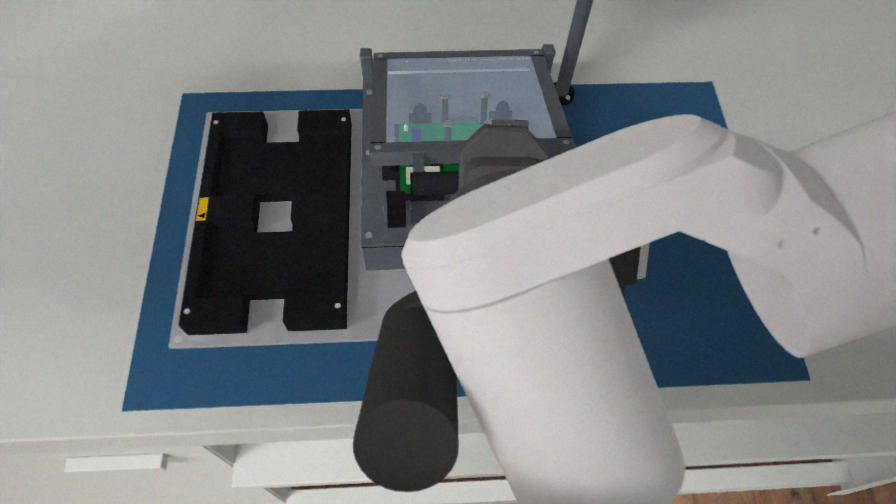

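Lid lifting.

Emit:
move(
  target={"side":"right","x":0.346,"y":-0.04,"z":1.045,"quat_wxyz":[0.924,0,-0.383,0]},
  cameras=[],
)

Emit:
move(
  target={"side":"right","x":0.396,"y":-0.04,"z":1.095,"quat_wxyz":[0.924,0,-0.383,0]},
  cameras=[],
)

Emit:
move(
  target={"side":"right","x":0.456,"y":-0.04,"z":1.122,"quat_wxyz":[0.924,0,-0.383,0]},
  cameras=["head_camera"],
)

Emit:
move(
  target={"side":"right","x":0.526,"y":-0.04,"z":1.12,"quat_wxyz":[0.924,0,-0.383,0]},
  cameras=[],
)

Emit:
move(
  target={"side":"right","x":0.541,"y":-0.04,"z":1.11,"quat_wxyz":[0.924,0,-0.383,0]},
  cameras=["head_camera"],
)

Emit:
move(
  target={"side":"right","x":0.466,"y":-0.04,"z":1.13,"quat_wxyz":[0.924,0,-0.383,0]},
  cameras=[],
)

Emit:
move(
  target={"side":"right","x":0.31,"y":-0.09,"z":1.15,"quat_wxyz":[0.924,0,-0.383,0]},
  cameras=["head_camera"],
)

Scene clock: 885.47 s.
Joint torques (N m): left_arm=[-13.79 8.84 10.65 1.19 0.23 -0.23 0.45] | right_arm=[-18.38 -7.21 -10.71 0.4 1.63 0.62 -0.23]
External joint torques (N m): left_arm=[1.11 -1.04 0.53 -0.05 0.21 -0.15 0.45] | right_arm=[1.41 -0.86 -0.35 0.91 0.12 0.15 -0.27]
Motor temperatures (°C): left_arm=[29 32 30 33 38 35 41] | right_arm=[36 34 29 32 45 36 36]
Wrist force (N): left_arm=[-1.3 1.6 -9.1] | right_arm=[-2.9 10.7 -11.2]
Wrist torque (N m): left_arm=[-0.21 -0.35 -0.22] | right_arm=[-0.08 0.56 0.49]
Wrist force, peak (N): left_arm=[-1.1 1.5 -9.7] | right_arm=[-9.9 11.3 -9.8]
move: done
base_odometry: x=+1.529 y=+1.486 heading=+1.340
lidar_m: 0.89 0.41 0.36 0.72 3.44 4.34 4.06 1.91 1.33 1.26 0.84 0.95
base_status: not commanded
joint_positions: torso_squat_rad=+0.350 torso_shift_rad=+0.000 torso_pitch_rad=+0.400 torso_yaw_rad=+0.000 left_shoulder_pitch_rad=-1.574 left_shoulder_roll_rad=+1.536 left_shoulder_yaw_rad=-1.262 left_elbow_rad=-1.748 left_forearm_roll_rad=+1.683 left_wrist_pitch_rad=+1.353 left_hand_roll_rad=+0.646 left_gripper_m=+0.000 right_shoulder_pitch_rad=-1.828 right_shoulder_roll_rad=-0.804 right_shoulder_yaw_rad=+1.543 right_elbow_rad=-2.057 right_forearm_roll_rad=-0.633 right_wrist_pitch_rad=+1.482 right_hand_roll_rad=-1.894 right_gripper_m=+0.000 head_pan_rad=+0.000 head_tilt_rad=+0.700
joint_status: all done
wheel_motors_off: 0
motor_effort: left_wheel=+2(2) right_wheel=+0(2)
chest: x=-0.1076 y=-0.0007 z=+1.2231 quat_wxyz=(+0.980, +0.000, +0.199, +0.000) (m; base frame)
left_hand: x=+0.3000 y=+0.3200 z=+1.0501 quat_wxyz=(+1.000, +0.001, -0.002, +0.001) (m; base frame)
right_hand: x=+0.3458 y=-0.0398 z=+1.0451 quat_wxyz=(+0.924, +0.001, -0.383, +0.000) (m; base frame)
right_hand_status: reached (checked arc, planned for 0.4 s): 0 mm and 0.1 deg off.
pictures: none
No camera images: "cameras" was empty.

Scene clock: 886.23 s.
Joint torques (N m): left_arm=[-14.14 8.77 10.48 1.08 0.13 -0.18 0.37] | right_arm=[-20.44 -7.88 -11.72 1.74 2.13 0.22 -0.21]
External joint torques (N m): left_arm=[0.76 -1.12 0.36 -0.17 0.11 -0.1 0.37] | right_arm=[0.89 -0.87 -0.75 0.96 0.57 0.03 -0.25]
Motor temperatures (°C): left_arm=[29 32 30 33 38 35 41] | right_arm=[36 34 29 32 45 36 36]
Wrist force (N): left_arm=[-1.2 1.3 -9.4] | right_arm=[-4.6 10.8 -9.9]
Wrist torque (N m): left_arm=[-0.17 -0.34 -0.22] | right_arm=[-0.10 0.67 0.49]
Wrist force, peak (N): left_arm=[-0.9 1.5 -9.5] | right_arm=[-6.2 10.6 -12.2]
move: done
base_odometry: x=+1.529 y=+1.486 heading=+1.340
lidar_m: 0.89 0.40 0.36 0.71 3.45 4.33 4.07 1.91 1.33 1.25 0.84 0.95
base_status: not commanded
joint_positions: torso_squat_rad=+0.350 torso_shift_rad=+0.000 torso_pitch_rad=+0.400 torso_yaw_rad=+0.000 left_shoulder_pitch_rad=-1.574 left_shoulder_roll_rad=+1.536 left_shoulder_yaw_rad=-1.262 left_elbow_rad=-1.748 left_forearm_roll_rad=+1.683 left_wrist_pitch_rad=+1.353 left_hand_roll_rad=+0.646 left_gripper_m=+0.000 right_shoulder_pitch_rad=-1.916 right_shoulder_roll_rad=-0.849 right_shoulder_yaw_rad=+1.460 right_elbow_rad=-1.904 right_forearm_roll_rad=-0.781 right_wrist_pitch_rad=+1.388 right_hand_roll_rad=-1.707 right_gripper_m=+0.000 head_pan_rad=+0.000 head_tilt_rad=+0.700
joint_status: all done
wheel_motors_off: 0
motor_effort: left_wheel=+0(2) right_wheel=+0(2)
chest: x=-0.1076 y=-0.0007 z=+1.2231 quat_wxyz=(+0.980, +0.000, +0.199, +0.000) (m; base frame)
left_hand: x=+0.3000 y=+0.3200 z=+1.0501 quat_wxyz=(+1.000, +0.001, -0.002, +0.001) (m; base frame)
right_hand: x=+0.3954 y=-0.0400 z=+1.0952 quat_wxyz=(+0.923, +0.001, -0.384, +0.000) (m; base frame)
right_hand_status: reached (checked arc, planned for 0.5 s): 1 mm and 0.2 deg off.
pictures: none
No camera images: "cameras" was empty.

Scene clock: 887.20 s.
Joint torques (N m): left_arm=[-13.88 8.88 10.82 1.18 0.28 -0.14 0.46] | right_arm=[-22.63 -5.75 -11.57 1.96 1.6 -0.3 -0.19]
External joint torques (N m): left_arm=[1.03 -1 0.69 -0.06 0.27 -0.07 0.46] | right_arm=[0.83 2 -0.53 0.62 0.06 -0.18 -0.23]
Motor temperatures (°C): left_arm=[29 32 30 33 38 35 41] | right_arm=[36 34 29 32 45 36 36]
Wrist force (N): left_arm=[-1.3 1.6 -9.3] | right_arm=[-3.3 10.4 -10.3]
Wrist torque (N m): left_arm=[-0.21 -0.34 -0.22] | right_arm=[-0.08 0.63 0.47]
Wrist force, peak (N): left_arm=[-1.2 1.9 -9.5] | right_arm=[-5.8 12.2 -9.1]
move: done
base_odometry: x=+1.529 y=+1.486 heading=+1.340
lidar_m: 0.89 0.41 0.35 0.72 3.45 4.33 4.06 1.91 1.34 1.25 0.85 0.95
base_status: not commanded
joint_positions: torso_squat_rad=+0.350 torso_shift_rad=+0.000 torso_pitch_rad=+0.400 torso_yaw_rad=+0.000 left_shoulder_pitch_rad=-1.574 left_shoulder_roll_rad=+1.536 left_shoulder_yaw_rad=-1.262 left_elbow_rad=-1.748 left_forearm_roll_rad=+1.683 left_wrist_pitch_rad=+1.353 left_hand_roll_rad=+0.646 left_gripper_m=+0.000 right_shoulder_pitch_rad=-1.952 right_shoulder_roll_rad=-0.811 right_shoulder_yaw_rad=+1.414 right_elbow_rad=-1.624 right_forearm_roll_rad=-0.874 right_wrist_pitch_rad=+1.270 right_hand_roll_rad=-1.486 right_gripper_m=+0.000 head_pan_rad=+0.000 head_tilt_rad=+0.700
joint_status: all done
wheel_motors_off: 0
motor_effort: left_wheel=+1(2) right_wheel=+1(2)
chest: x=-0.1076 y=-0.0007 z=+1.2231 quat_wxyz=(+0.980, +0.000, +0.199, +0.000) (m; base frame)
left_hand: x=+0.3000 y=+0.3200 z=+1.0501 quat_wxyz=(+1.000, +0.001, -0.002, +0.000) (m; base frame)
right_hand: x=+0.4560 y=-0.0402 z=+1.1220 quat_wxyz=(+0.924, +0.000, -0.383, +0.000) (m; base frame)
right_hand_status: reached (checked arc, planned for 0.6 s): 0 mm and 0.0 deg off.
pictures: head_camera
camera_calibration:
head_camera: T_world_to_cam=[[0.0365885, -0.998752, 0.034002, -0.0497364], [-0.871694, -0.0485354, -0.487641, 0.73275], [0.488683, -0.0117973, -0.872382, 1.16385], [0, 0, 0, 1]] pos_world=[0.0717977, -0.00037969, 1.37434]

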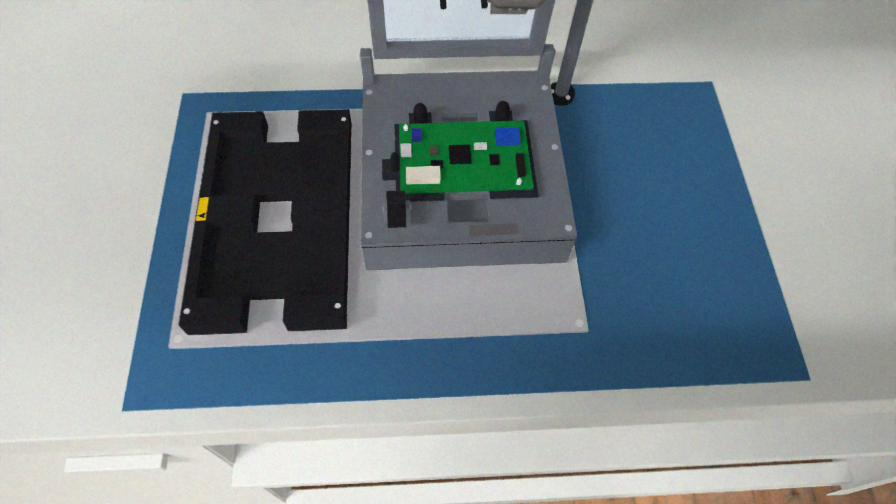

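Scene clock: 888.40 s.
Joint torques (N m): left_arm=[-13.84 8.83 10.43 1.29 0.25 -0.2 0.42] | right_arm=[-22.28 -4.74 -9.49 1.24 0.77 -1.45 -0.17]
External joint torques (N m): left_arm=[1.07 -1.06 0.31 0.05 0.23 -0.12 0.42] | right_arm=[3.85 3.85 0.21 -0.02 -0.63 -0.96 -0.21]
Motor temperatures (°C): left_arm=[29 32 30 33 38 35 41] | right_arm=[36 34 29 32 45 36 36]
Wrist force (N): left_arm=[-1.3 1.8 -9.2] | right_arm=[-2.3 7.5 -2.5]
Wrist torque (N m): left_arm=[-0.23 -0.37 -0.23] | right_arm=[-0.11 0.56 0.47]
Wrist force, peak (N): left_arm=[-1.0 1.8 -9.6] | right_arm=[-4.8 12.0 -8.8]
move: done
base_odometry: x=+1.529 y=+1.486 heading=+1.340
lidar_m: 0.89 0.41 0.35 0.72 3.45 4.33 4.06 1.91 1.33 1.26 0.84 0.95
base_status: not commanded
joint_positions: torso_squat_rad=+0.350 torso_shift_rad=+0.000 torso_pitch_rad=+0.400 torso_yaw_rad=+0.000 left_shoulder_pitch_rad=-1.574 left_shoulder_roll_rad=+1.536 left_shoulder_yaw_rad=-1.262 left_elbow_rad=-1.748 left_forearm_roll_rad=+1.683 left_wrist_pitch_rad=+1.353 left_hand_roll_rad=+0.646 left_gripper_m=+0.000 right_shoulder_pitch_rad=-1.943 right_shoulder_roll_rad=-0.669 right_shoulder_yaw_rad=+1.387 right_elbow_rad=-1.197 right_forearm_roll_rad=-0.933 right_wrist_pitch_rad=+1.103 right_hand_roll_rad=-1.231 right_gripper_m=+0.000 head_pan_rad=+0.000 head_tilt_rad=+0.700
joint_status: all done
wheel_motors_off: 0
motor_effort: left_wheel=+0(2) right_wheel=+0(2)
chest: x=-0.1078 y=-0.0008 z=+1.2231 quat_wxyz=(+0.980, +0.000, +0.198, +0.000) (m; base frame)
left_hand: x=+0.2999 y=+0.3199 z=+1.0503 quat_wxyz=(+1.000, +0.001, -0.002, +0.000) (m; base frame)
right_hand: x=+0.5258 y=-0.0405 z=+1.1209 quat_wxyz=(+0.923, +0.000, -0.384, +0.000) (m; base frame)
right_hand_status: reached (checked arc, planned for 0.8 s): 1 mm and 0.2 deg off.
pictures: none
No camera images: "cameras" was empty.

Scene clock: 889.13 s.
Joint torques (N m): left_arm=[-13.98 8.92 10.6 1.15 0.22 -0.15 0.5] | right_arm=[-9.3 -1.67 -3.11 -0.74 -3.29 0.97 0.19]
External joint torques (N m): left_arm=[0.93 -0.96 0.47 -0.1 0.2 -0.07 0.5] | right_arm=[17.45 7.09 5.85 -1.93 -4.63 1.54 0.15]
Motor temperatures (°C): left_arm=[29 32 30 33 38 35 41] | right_arm=[36 34 29 32 45 36 36]
Wrist force (N): left_arm=[-1.1 1.8 -9.2] | right_arm=[17.8 7.5 8.2]
Wrist torque (N m): left_arm=[-0.23 -0.33 -0.22] | right_arm=[-0.05 -0.11 0.40]
Wrist force, peak (N): left_arm=[-1.1 1.8 -9.6] | right_arm=[22.2 6.5 9.7]
move: done
base_odometry: x=+1.529 y=+1.486 heading=+1.340
lidar_m: 0.88 0.40 0.35 0.72 3.45 4.33 4.07 1.91 1.34 1.26 0.84 0.95
base_status: not commanded
joint_positions: torso_squat_rad=+0.350 torso_shift_rad=+0.000 torso_pitch_rad=+0.399 torso_yaw_rad=+0.000 left_shoulder_pitch_rad=-1.574 left_shoulder_roll_rad=+1.536 left_shoulder_yaw_rad=-1.262 left_elbow_rad=-1.748 left_forearm_roll_rad=+1.683 left_wrist_pitch_rad=+1.353 left_hand_roll_rad=+0.646 left_gripper_m=+0.000 right_shoulder_pitch_rad=-1.933 right_shoulder_roll_rad=-0.615 right_shoulder_yaw_rad=+1.385 right_elbow_rad=-1.069 right_forearm_roll_rad=-0.943 right_wrist_pitch_rad=+1.049 right_hand_roll_rad=-1.169 right_gripper_m=+0.000 head_pan_rad=+0.000 head_tilt_rad=+0.700
joint_status: all done
wheel_motors_off: 0
motor_effort: left_wheel=+3(3) right_wheel=+0(2)
chest: x=-0.1082 y=-0.0007 z=+1.2232 quat_wxyz=(+0.980, +0.000, +0.198, +0.000) (m; base frame)
left_hand: x=+0.2996 y=+0.3200 z=+1.0508 quat_wxyz=(+1.000, +0.001, -0.002, +0.000) (m; base frame)
right_hand: x=+0.5417 y=-0.0400 z=+1.1142 quat_wxyz=(+0.922, +0.001, -0.386, -0.001) (m; base frame)
right_hand_status: reached (checked arc, planned for 0.4 s): 4 mm and 0.4 deg off.
pictures: head_camera
camera_calibration:
head_camera: T_world_to_cam=[[0.0365428, -0.998751, 0.0340618, -0.0497922], [-0.871095, -0.0485392, -0.48871, 0.733633], [0.489753, -0.0118122, -0.871781, 1.16364], [0, 0, 0, 1]] pos_world=[0.0709855, -0.000374864, 1.37467]

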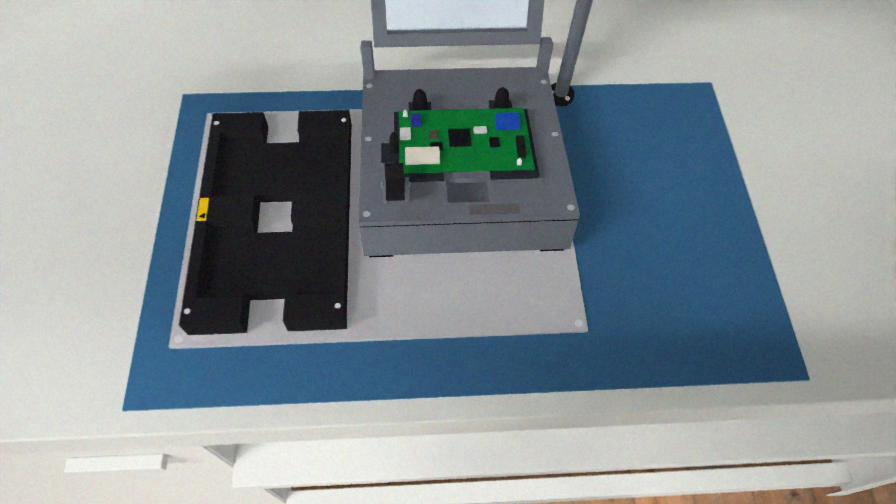

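Scene clock: 890.63 s.
Joint torques (N m): left_arm=[-14 8.99 10.25 1.13 0.28 -0.16 0.4] | right_arm=[-22.48 -7.71 -10.13 1.12 1.31 -0.35 0.24]
External joint torques (N m): left_arm=[0.9 -0.89 0.13 -0.11 0.26 -0.08 0.4] | right_arm=[1.38 0.18 0.83 -0.3 -0.22 -0.15 0.2]
Motor temperatures (°C): left_arm=[29 32 30 33 38 35 41] | right_arm=[36 34 29 32 45 36 36]
Wrist force (N): left_arm=[-1.2 1.5 -9.5] | right_arm=[-2.3 10.7 -11.3]
Wrist torque (N m): left_arm=[-0.20 -0.34 -0.21] | right_arm=[-0.05 0.61 0.48]
Wrist force, peak (N): left_arm=[-1.2 1.6 -9.6] | right_arm=[10.2 19.0 4.5]
move: done
base_odometry: x=+1.529 y=+1.486 heading=+1.340
lidar_m: 0.88 0.40 0.35 0.71 3.44 4.33 4.06 1.91 1.34 1.25 0.84 0.95
base_status: not commanded
joint_positions: torso_squat_rad=+0.350 torso_shift_rad=+0.000 torso_pitch_rad=+0.400 torso_yaw_rad=+0.000 left_shoulder_pitch_rad=-1.574 left_shoulder_roll_rad=+1.536 left_shoulder_yaw_rad=-1.262 left_elbow_rad=-1.748 left_forearm_roll_rad=+1.683 left_wrist_pitch_rad=+1.353 left_hand_roll_rad=+0.646 left_gripper_m=+0.000 right_shoulder_pitch_rad=-1.963 right_shoulder_roll_rad=-0.799 right_shoulder_yaw_rad=+1.403 right_elbow_rad=-1.565 right_forearm_roll_rad=-0.901 right_wrist_pitch_rad=+1.254 right_hand_roll_rad=-1.437 right_gripper_m=+0.000 head_pan_rad=+0.000 head_tilt_rad=+0.700
joint_status: all done
wheel_motors_off: 0
motor_effort: left_wheel=+1(4) right_wheel=-1(2)
chest: x=-0.1076 y=-0.0007 z=+1.2231 quat_wxyz=(+0.980, +0.000, +0.199, +0.000) (m; base frame)
left_hand: x=+0.3000 y=+0.3200 z=+1.0502 quat_wxyz=(+1.000, +0.001, -0.002, +0.000) (m; base frame)
right_hand: x=+0.4665 y=-0.0398 z=+1.1294 quat_wxyz=(+0.924, +0.000, -0.381, +0.000) (m; base frame)
right_hand_status: reached (checked arc, planned for 0.8 s): 1 mm and 0.2 deg off.
pictures: none
No camera images: "cameras" was empty.

Scene clock: 892.30 s.
Joint torques (N m): left_arm=[-13.73 8.93 10.41 1.17 0.22 -0.14 0.53] | right_arm=[-16.58 -5.4 -9.77 1.68 1.26 0.21 0.17]
External joint torques (N m): left_arm=[1.18 -0.95 0.29 -0.08 0.2 -0.07 0.53] | right_arm=[0.45 0.17 -0.15 -0.01 -0.28 -0.18 0.13]
Motor temperatures (°C): left_arm=[29 32 30 33 38 35 41] | right_arm=[36 34 29 32 45 36 36]
Wrist force (N): left_arm=[-1.2 1.6 -9.4] | right_arm=[-2.2 10.7 -11.2]
Wrist torque (N m): left_arm=[-0.21 -0.35 -0.23] | right_arm=[-0.08 0.61 0.49]
Wrist force, peak (N): left_arm=[-1.4 2.1 -9.5] | right_arm=[-2.8 11.4 -11.9]
move: done
base_odometry: x=+1.529 y=+1.486 heading=+1.340
lidar_m: 0.88 0.40 0.35 0.72 3.45 4.33 4.06 1.91 1.34 1.26 0.84 0.95
base_status: not commanded
joint_positions: torso_squat_rad=+0.350 torso_shift_rad=+0.000 torso_pitch_rad=+0.400 torso_yaw_rad=+0.000 left_shoulder_pitch_rad=-1.574 left_shoulder_roll_rad=+1.536 left_shoulder_yaw_rad=-1.262 left_elbow_rad=-1.748 left_forearm_roll_rad=+1.683 left_wrist_pitch_rad=+1.353 left_hand_roll_rad=+0.646 left_gripper_m=+0.000 right_shoulder_pitch_rad=-2.016 right_shoulder_roll_rad=-1.103 right_shoulder_yaw_rad=+1.396 right_elbow_rad=-2.363 right_forearm_roll_rad=-0.936 right_wrist_pitch_rad=+1.563 right_hand_roll_rad=-1.844 right_gripper_m=+0.000 head_pan_rad=+0.000 head_tilt_rad=+0.700
joint_status: all done
wheel_motors_off: 0
motor_effort: left_wheel=+1(2) right_wheel=+2(2)
chest: x=-0.1076 y=-0.0007 z=+1.2231 quat_wxyz=(+0.980, +0.000, +0.199, +0.000) (m; base frame)
left_hand: x=+0.3000 y=+0.3200 z=+1.0502 quat_wxyz=(+1.000, +0.001, -0.002, +0.000) (m; base frame)
right_hand: x=+0.3106 y=-0.0900 z=+1.1496 quat_wxyz=(+0.924, +0.000, -0.383, +0.000) (m; base frame)
right_hand_status: reached (checked arc, planned for 1.1 s): 1 mm and 0.0 deg off.
pictures: head_camera
camera_calibration:
head_camera: T_world_to_cam=[[0.0365806, -0.998752, 0.034001, -0.0497392], [-0.871685, -0.0485282, -0.487658, 0.732782], [0.4887, -0.0117994, -0.872372, 1.16384], [0, 0, 0, 1]] pos_world=[0.071805, -0.000383966, 1.37434]

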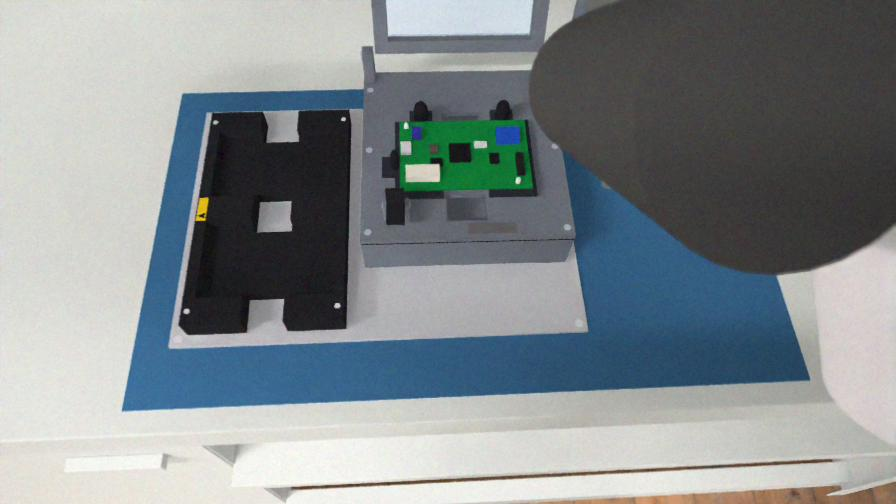

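Emit:
move(
  joints={"right_gripper_m":0.1},
  base={"x_m_s":0.1,"for_s":0.57},
  cameras=[],
)

Emit:
move(
  target={"side":"right","x":0.34,"y":-0.03,"z":1.13,"quat_wxyz":[1,0,0,0]},
  cameras=[],
)

Emit:
move(
  target={"side":"right","x":0.355,"y":-0.028,"z":1.01,"quat_wxyz":[1,0,0,0]},
  cameras=["head_camera","right_wrist_camera"],
)

Scene clock: 904.03 s.
Joint torques (N m): left_arm=[-13.83 8.95 10.48 1.14 0.23 -0.22 0.4] | right_arm=[-16.15 -5.24 -9.76 1.75 1.23 0.16 0.07]
External joint torques (N m): left_arm=[1.07 -0.93 0.36 -0.1 0.22 -0.15 0.4] | right_arm=[0.88 0.33 -0.14 0.06 -0.31 -0.23 0.03]
Motor temperatures (°C): left_arm=[29 32 30 33 38 35 41] | right_arm=[36 34 29 32 45 36 36]
Wrist force (N): left_arm=[-1.0 1.6 -9.2] | right_arm=[-2.0 10.5 -11.4]
Wrist torque (N m): left_arm=[-0.22 -0.32 -0.22] | right_arm=[-0.04 0.63 0.50]
Wrist force, peak (N): left_arm=[-1.3 1.6 -9.7] | right_arm=[-2.0 10.8 -11.8]
move: done
base_odometry: x=+1.542 y=+1.541 heading=+1.340
lidar_m: 0.83 0.41 0.32 0.55 3.46 4.39 4.12 1.90 1.33 1.25 0.84 0.89
base_status: done (sent for 0.57 of 0.57 s)
joint_positions: torso_squat_rad=+0.350 torso_shift_rad=+0.000 torso_pitch_rad=+0.400 torso_yaw_rad=+0.000 left_shoulder_pitch_rad=-1.574 left_shoulder_roll_rad=+1.536 left_shoulder_yaw_rad=-1.262 left_elbow_rad=-1.748 left_forearm_roll_rad=+1.683 left_wrist_pitch_rad=+1.353 left_hand_roll_rad=+0.646 left_gripper_m=+0.000 right_shoulder_pitch_rad=-2.016 right_shoulder_roll_rad=-1.103 right_shoulder_yaw_rad=+1.396 right_elbow_rad=-2.363 right_forearm_roll_rad=-0.936 right_wrist_pitch_rad=+1.563 right_hand_roll_rad=-1.844 right_gripper_m=+0.099 head_pan_rad=+0.000 head_tilt_rad=+0.700
joint_status: all done
wheel_motors_off: 0
motor_effort: left_wheel=-3(21) right_wheel=+2(22)
chest: x=-0.1075 y=-0.0007 z=+1.2231 quat_wxyz=(+0.980, +0.000, +0.199, +0.000) (m; base frame)
left_hand: x=+0.3001 y=+0.3200 z=+1.0501 quat_wxyz=(+1.000, +0.001, -0.001, +0.000) (m; base frame)
right_hand: x=+0.3107 y=-0.0900 z=+1.1495 quat_wxyz=(+0.924, +0.000, -0.383, +0.000) (m; base frame)
pictures: none
No camera images: "cameras" was empty.

Scene clock: 906.20 s.
Joint torques (N m): left_arm=[-13.82 8.94 10.38 1.16 0.27 -0.16 0.44] | right_arm=[-22.41 -7.33 -10.15 1.81 0.31 0.14 -0.16]
External joint torques (N m): left_arm=[1.09 -0.95 0.26 -0.08 0.25 -0.08 0.45] | right_arm=[1.54 0.67 -0.41 0.51 0.08 0.14 -0.16]
Motor temperatures (°C): left_arm=[29 32 30 33 38 35 41] | right_arm=[36 34 29 32 45 36 36]
Wrist force (N): left_arm=[-1.4 1.6 -9.3] | right_arm=[2.5 11.0 -12.8]
Wrist torque (N m): left_arm=[-0.21 -0.36 -0.22] | right_arm=[-0.07 0.90 0.52]
Wrist force, peak (N): left_arm=[-0.9 1.8 -9.7] | right_arm=[1.7 12.0 -12.6]
move: done
base_odometry: x=+1.542 y=+1.541 heading=+1.340
lidar_m: 0.83 0.42 0.31 0.55 3.45 4.38 4.12 1.90 1.33 1.25 0.84 0.90
base_status: not commanded
joint_positions: torso_squat_rad=+0.350 torso_shift_rad=+0.000 torso_pitch_rad=+0.400 torso_yaw_rad=+0.000 left_shoulder_pitch_rad=-1.574 left_shoulder_roll_rad=+1.536 left_shoulder_yaw_rad=-1.262 left_elbow_rad=-1.748 left_forearm_roll_rad=+1.683 left_wrist_pitch_rad=+1.353 left_hand_roll_rad=+0.646 left_gripper_m=+0.000 right_shoulder_pitch_rad=-2.050 right_shoulder_roll_rad=-0.719 right_shoulder_yaw_rad=+1.281 right_elbow_rad=-1.292 right_forearm_roll_rad=-1.727 right_wrist_pitch_rad=+1.624 right_hand_roll_rad=-1.100 right_gripper_m=+0.099 head_pan_rad=+0.000 head_tilt_rad=+0.700
joint_status: all done
wheel_motors_off: 0
motor_effort: left_wheel=-4(5) right_wheel=+3(4)
chest: x=-0.1076 y=-0.0007 z=+1.2231 quat_wxyz=(+0.980, +0.000, +0.199, +0.000) (m; base frame)
left_hand: x=+0.3000 y=+0.3200 z=+1.0501 quat_wxyz=(+1.000, +0.001, -0.002, +0.000) (m; base frame)
right_hand: x=+0.3399 y=-0.0300 z=+1.1302 quat_wxyz=(+1.000, +0.000, +0.000, +0.000) (m; base frame)
right_hand_status: reached (checked arc, planned for 1.4 s): 0 mm and 0.0 deg off.
pictures: none
No camera images: "cameras" was empty.

Scene clock: 907.33 s.
Joint torques (N m): left_arm=[-13.93 9.07 10.41 1.27 0.27 -0.08 0.53] | right_arm=[-23.86 -6.79 -9.55 1.01 -0.01 0.18 0.17]
External joint torques (N m): left_arm=[0.97 -0.81 0.29 0.02 0.25 0 0.53] | right_arm=[0.81 1.04 -0.17 0.59 -0.25 0.19 0.17]
Motor temperatures (°C): left_arm=[29 32 30 33 38 35 41] | right_arm=[36 34 29 32 45 36 36]
Wrist force (N): left_arm=[-1.3 1.5 -9.3] | right_arm=[2.2 10.5 -13.0]
Wrist torque (N m): left_arm=[-0.22 -0.36 -0.22] | right_arm=[-0.02 0.86 0.53]
Wrist force, peak (N): left_arm=[-1.0 1.9 -9.5] | right_arm=[2.2 10.6 -15.0]
move: done
base_odometry: x=+1.542 y=+1.541 heading=+1.340
lidar_m: 0.83 0.41 0.32 0.56 3.46 4.39 4.12 1.91 1.33 1.25 0.84 0.89
base_status: not commanded
joint_positions: torso_squat_rad=+0.350 torso_shift_rad=+0.000 torso_pitch_rad=+0.400 torso_yaw_rad=+0.000 left_shoulder_pitch_rad=-1.574 left_shoulder_roll_rad=+1.536 left_shoulder_yaw_rad=-1.262 left_elbow_rad=-1.748 left_forearm_roll_rad=+1.683 left_wrist_pitch_rad=+1.353 left_hand_roll_rad=+0.646 left_gripper_m=+0.000 right_shoulder_pitch_rad=-1.860 right_shoulder_roll_rad=-0.612 right_shoulder_yaw_rad=+1.382 right_elbow_rad=-1.196 right_forearm_roll_rad=-1.588 right_wrist_pitch_rad=+1.410 right_hand_roll_rad=-1.048 right_gripper_m=+0.099 head_pan_rad=+0.000 head_tilt_rad=+0.700
joint_status: all done
wheel_motors_off: 0
motor_effort: left_wheel=-3(6) right_wheel=+3(5)
chest: x=-0.1076 y=-0.0007 z=+1.2231 quat_wxyz=(+0.980, +0.000, +0.199, +0.000) (m; base frame)
left_hand: x=+0.3000 y=+0.3200 z=+1.0501 quat_wxyz=(+1.000, +0.001, -0.002, +0.000) (m; base frame)
right_hand: x=+0.3545 y=-0.0284 z=+1.0102 quat_wxyz=(+1.000, +0.000, -0.001, +0.000) (m; base frame)
right_hand_status: reached (checked arc, planned for 0.5 s): 1 mm and 0.1 deg off.
pictures: head_camera, right_wrist_camera
camera_calibration:
head_camera: T_world_to_cam=[[0.0365997, -0.998752, 0.0339808, -0.0497178], [-0.871719, -0.0485341, -0.487596, 0.732717], [0.488637, -0.0117758, -0.872408, 1.16386], [0, 0, 0, 1]] pos_world=[0.0718377, -0.000388487, 1.37432]
right_wrist_camera: T_world_to_cam=[[-0.999601, 0.0206614, -0.0192727, 0.376884], [0.00993847, 0.895628, 0.444692, -0.394112], [0.0264491, 0.444323, -0.895476, 0.979518], [0, 0, 0, 1]] pos_world=[0.354743, -0.0900322, 1.05966]

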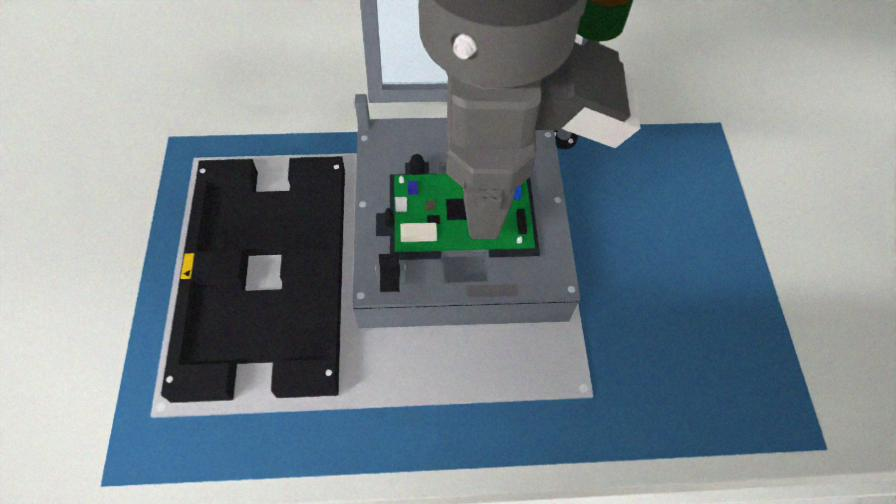

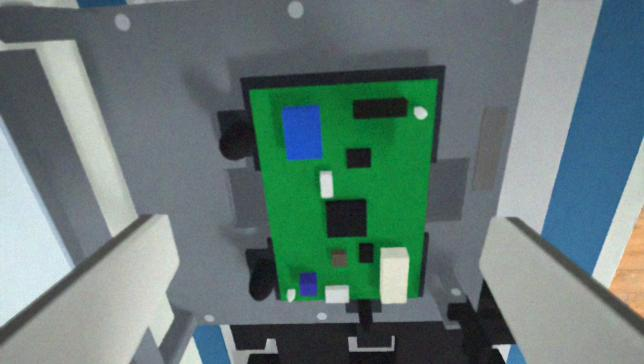

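Emit:
move(
  target={"side":"right","x":0.349,"y":-0.018,"z":0.975,"quat_wxyz":[1,0,0,0]},
  cameras=["head_camera","right_wrist_camera"],
)

Scene clock: 918.47 s.
Joint torques (N m): left_arm=[-13.97 9.08 10.45 1.17 0.3 -0.16 0.38] | right_arm=[-23.25 -7.34 -8.39 0.92 0.16 0.05 -0.17]
External joint torques (N m): left_arm=[0.93 -0.81 0.33 -0.08 0.28 -0.09 0.38] | right_arm=[1.33 0.17 0.68 0.76 -0.08 0.06 -0.17]
Motor temperatures (°C): left_arm=[29 32 30 33 38 35 41] | right_arm=[36 34 29 32 45 36 36]
Wrist force (N): left_arm=[-1.4 1.7 -9.4] | right_arm=[2.6 10.5 -12.9]
Wrist torque (N m): left_arm=[-0.23 -0.37 -0.22] | right_arm=[-0.02 0.91 0.52]
Wrist force, peak (N): left_arm=[-1.1 1.7 -9.8] | right_arm=[1.8 11.3 -14.5]
move: done
base_odometry: x=+1.542 y=+1.541 heading=+1.340
lidar_m: 0.83 0.41 0.31 0.55 3.45 4.39 4.12 1.91 1.34 1.26 0.83 0.89
base_status: not commanded
joint_positions: torso_squat_rad=+0.350 torso_shift_rad=+0.000 torso_pitch_rad=+0.400 torso_yaw_rad=+0.000 left_shoulder_pitch_rad=-1.574 left_shoulder_roll_rad=+1.536 left_shoulder_yaw_rad=-1.262 left_elbow_rad=-1.748 left_forearm_roll_rad=+1.683 left_wrist_pitch_rad=+1.353 left_hand_roll_rad=+0.646 left_gripper_m=+0.000 right_shoulder_pitch_rad=-1.811 right_shoulder_roll_rad=-0.551 right_shoulder_yaw_rad=+1.411 right_elbow_rad=-1.155 right_forearm_roll_rad=-1.550 right_wrist_pitch_rad=+1.352 right_hand_roll_rad=-1.057 right_gripper_m=+0.099 head_pan_rad=+0.000 head_tilt_rad=+0.700
joint_status: all done
wheel_motors_off: 0
motor_effort: left_wheel=-4(5) right_wheel=+3(5)
chest: x=-0.1076 y=-0.0007 z=+1.2231 quat_wxyz=(+0.980, +0.000, +0.199, +0.000) (m; base frame)
left_hand: x=+0.3000 y=+0.3200 z=+1.0501 quat_wxyz=(+1.000, +0.001, -0.002, +0.000) (m; base frame)
right_hand: x=+0.3489 y=-0.0179 z=+0.9751 quat_wxyz=(+1.000, +0.000, +0.000, +0.000) (m; base frame)
right_hand_status: reached (checked arc, planned for 0.3 s): 0 mm and 0.0 deg off.
pictures: head_camera, right_wrist_camera
camera_calibration:
head_camera: T_world_to_cam=[[0.0366094, -0.998752, 0.0339777, -0.0497135], [-0.871714, -0.0485412, -0.487604, 0.732729], [0.488645, -0.011768, -0.872403, 1.16386], [0, 0, 0, 1]] pos_world=[0.071838, -0.000387657, 1.37432]
right_wrist_camera: T_world_to_cam=[[-0.999645, 0.0200815, -0.0175193, 0.36868], [0.0102057, 0.895756, 0.444428, -0.38766], [0.0246178, 0.444091, -0.895643, 0.944456], [0, 0, 0, 1]] pos_world=[0.349255, -0.0795794, 1.02464]

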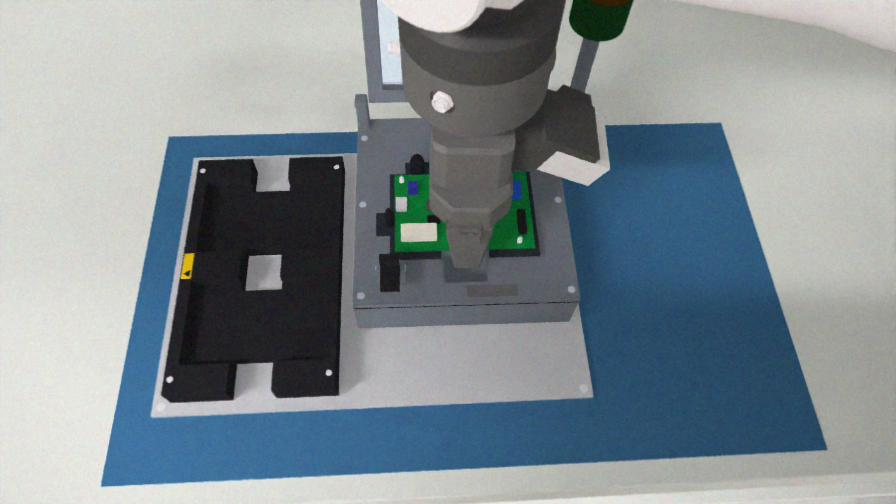

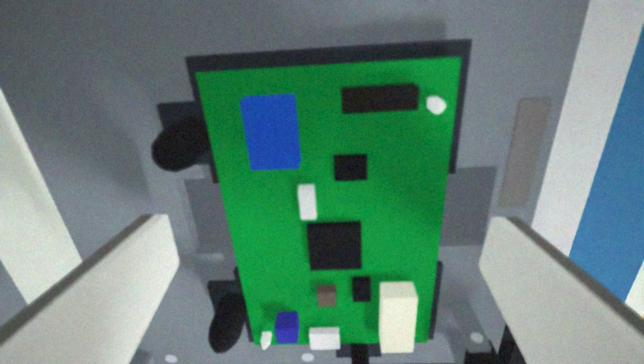

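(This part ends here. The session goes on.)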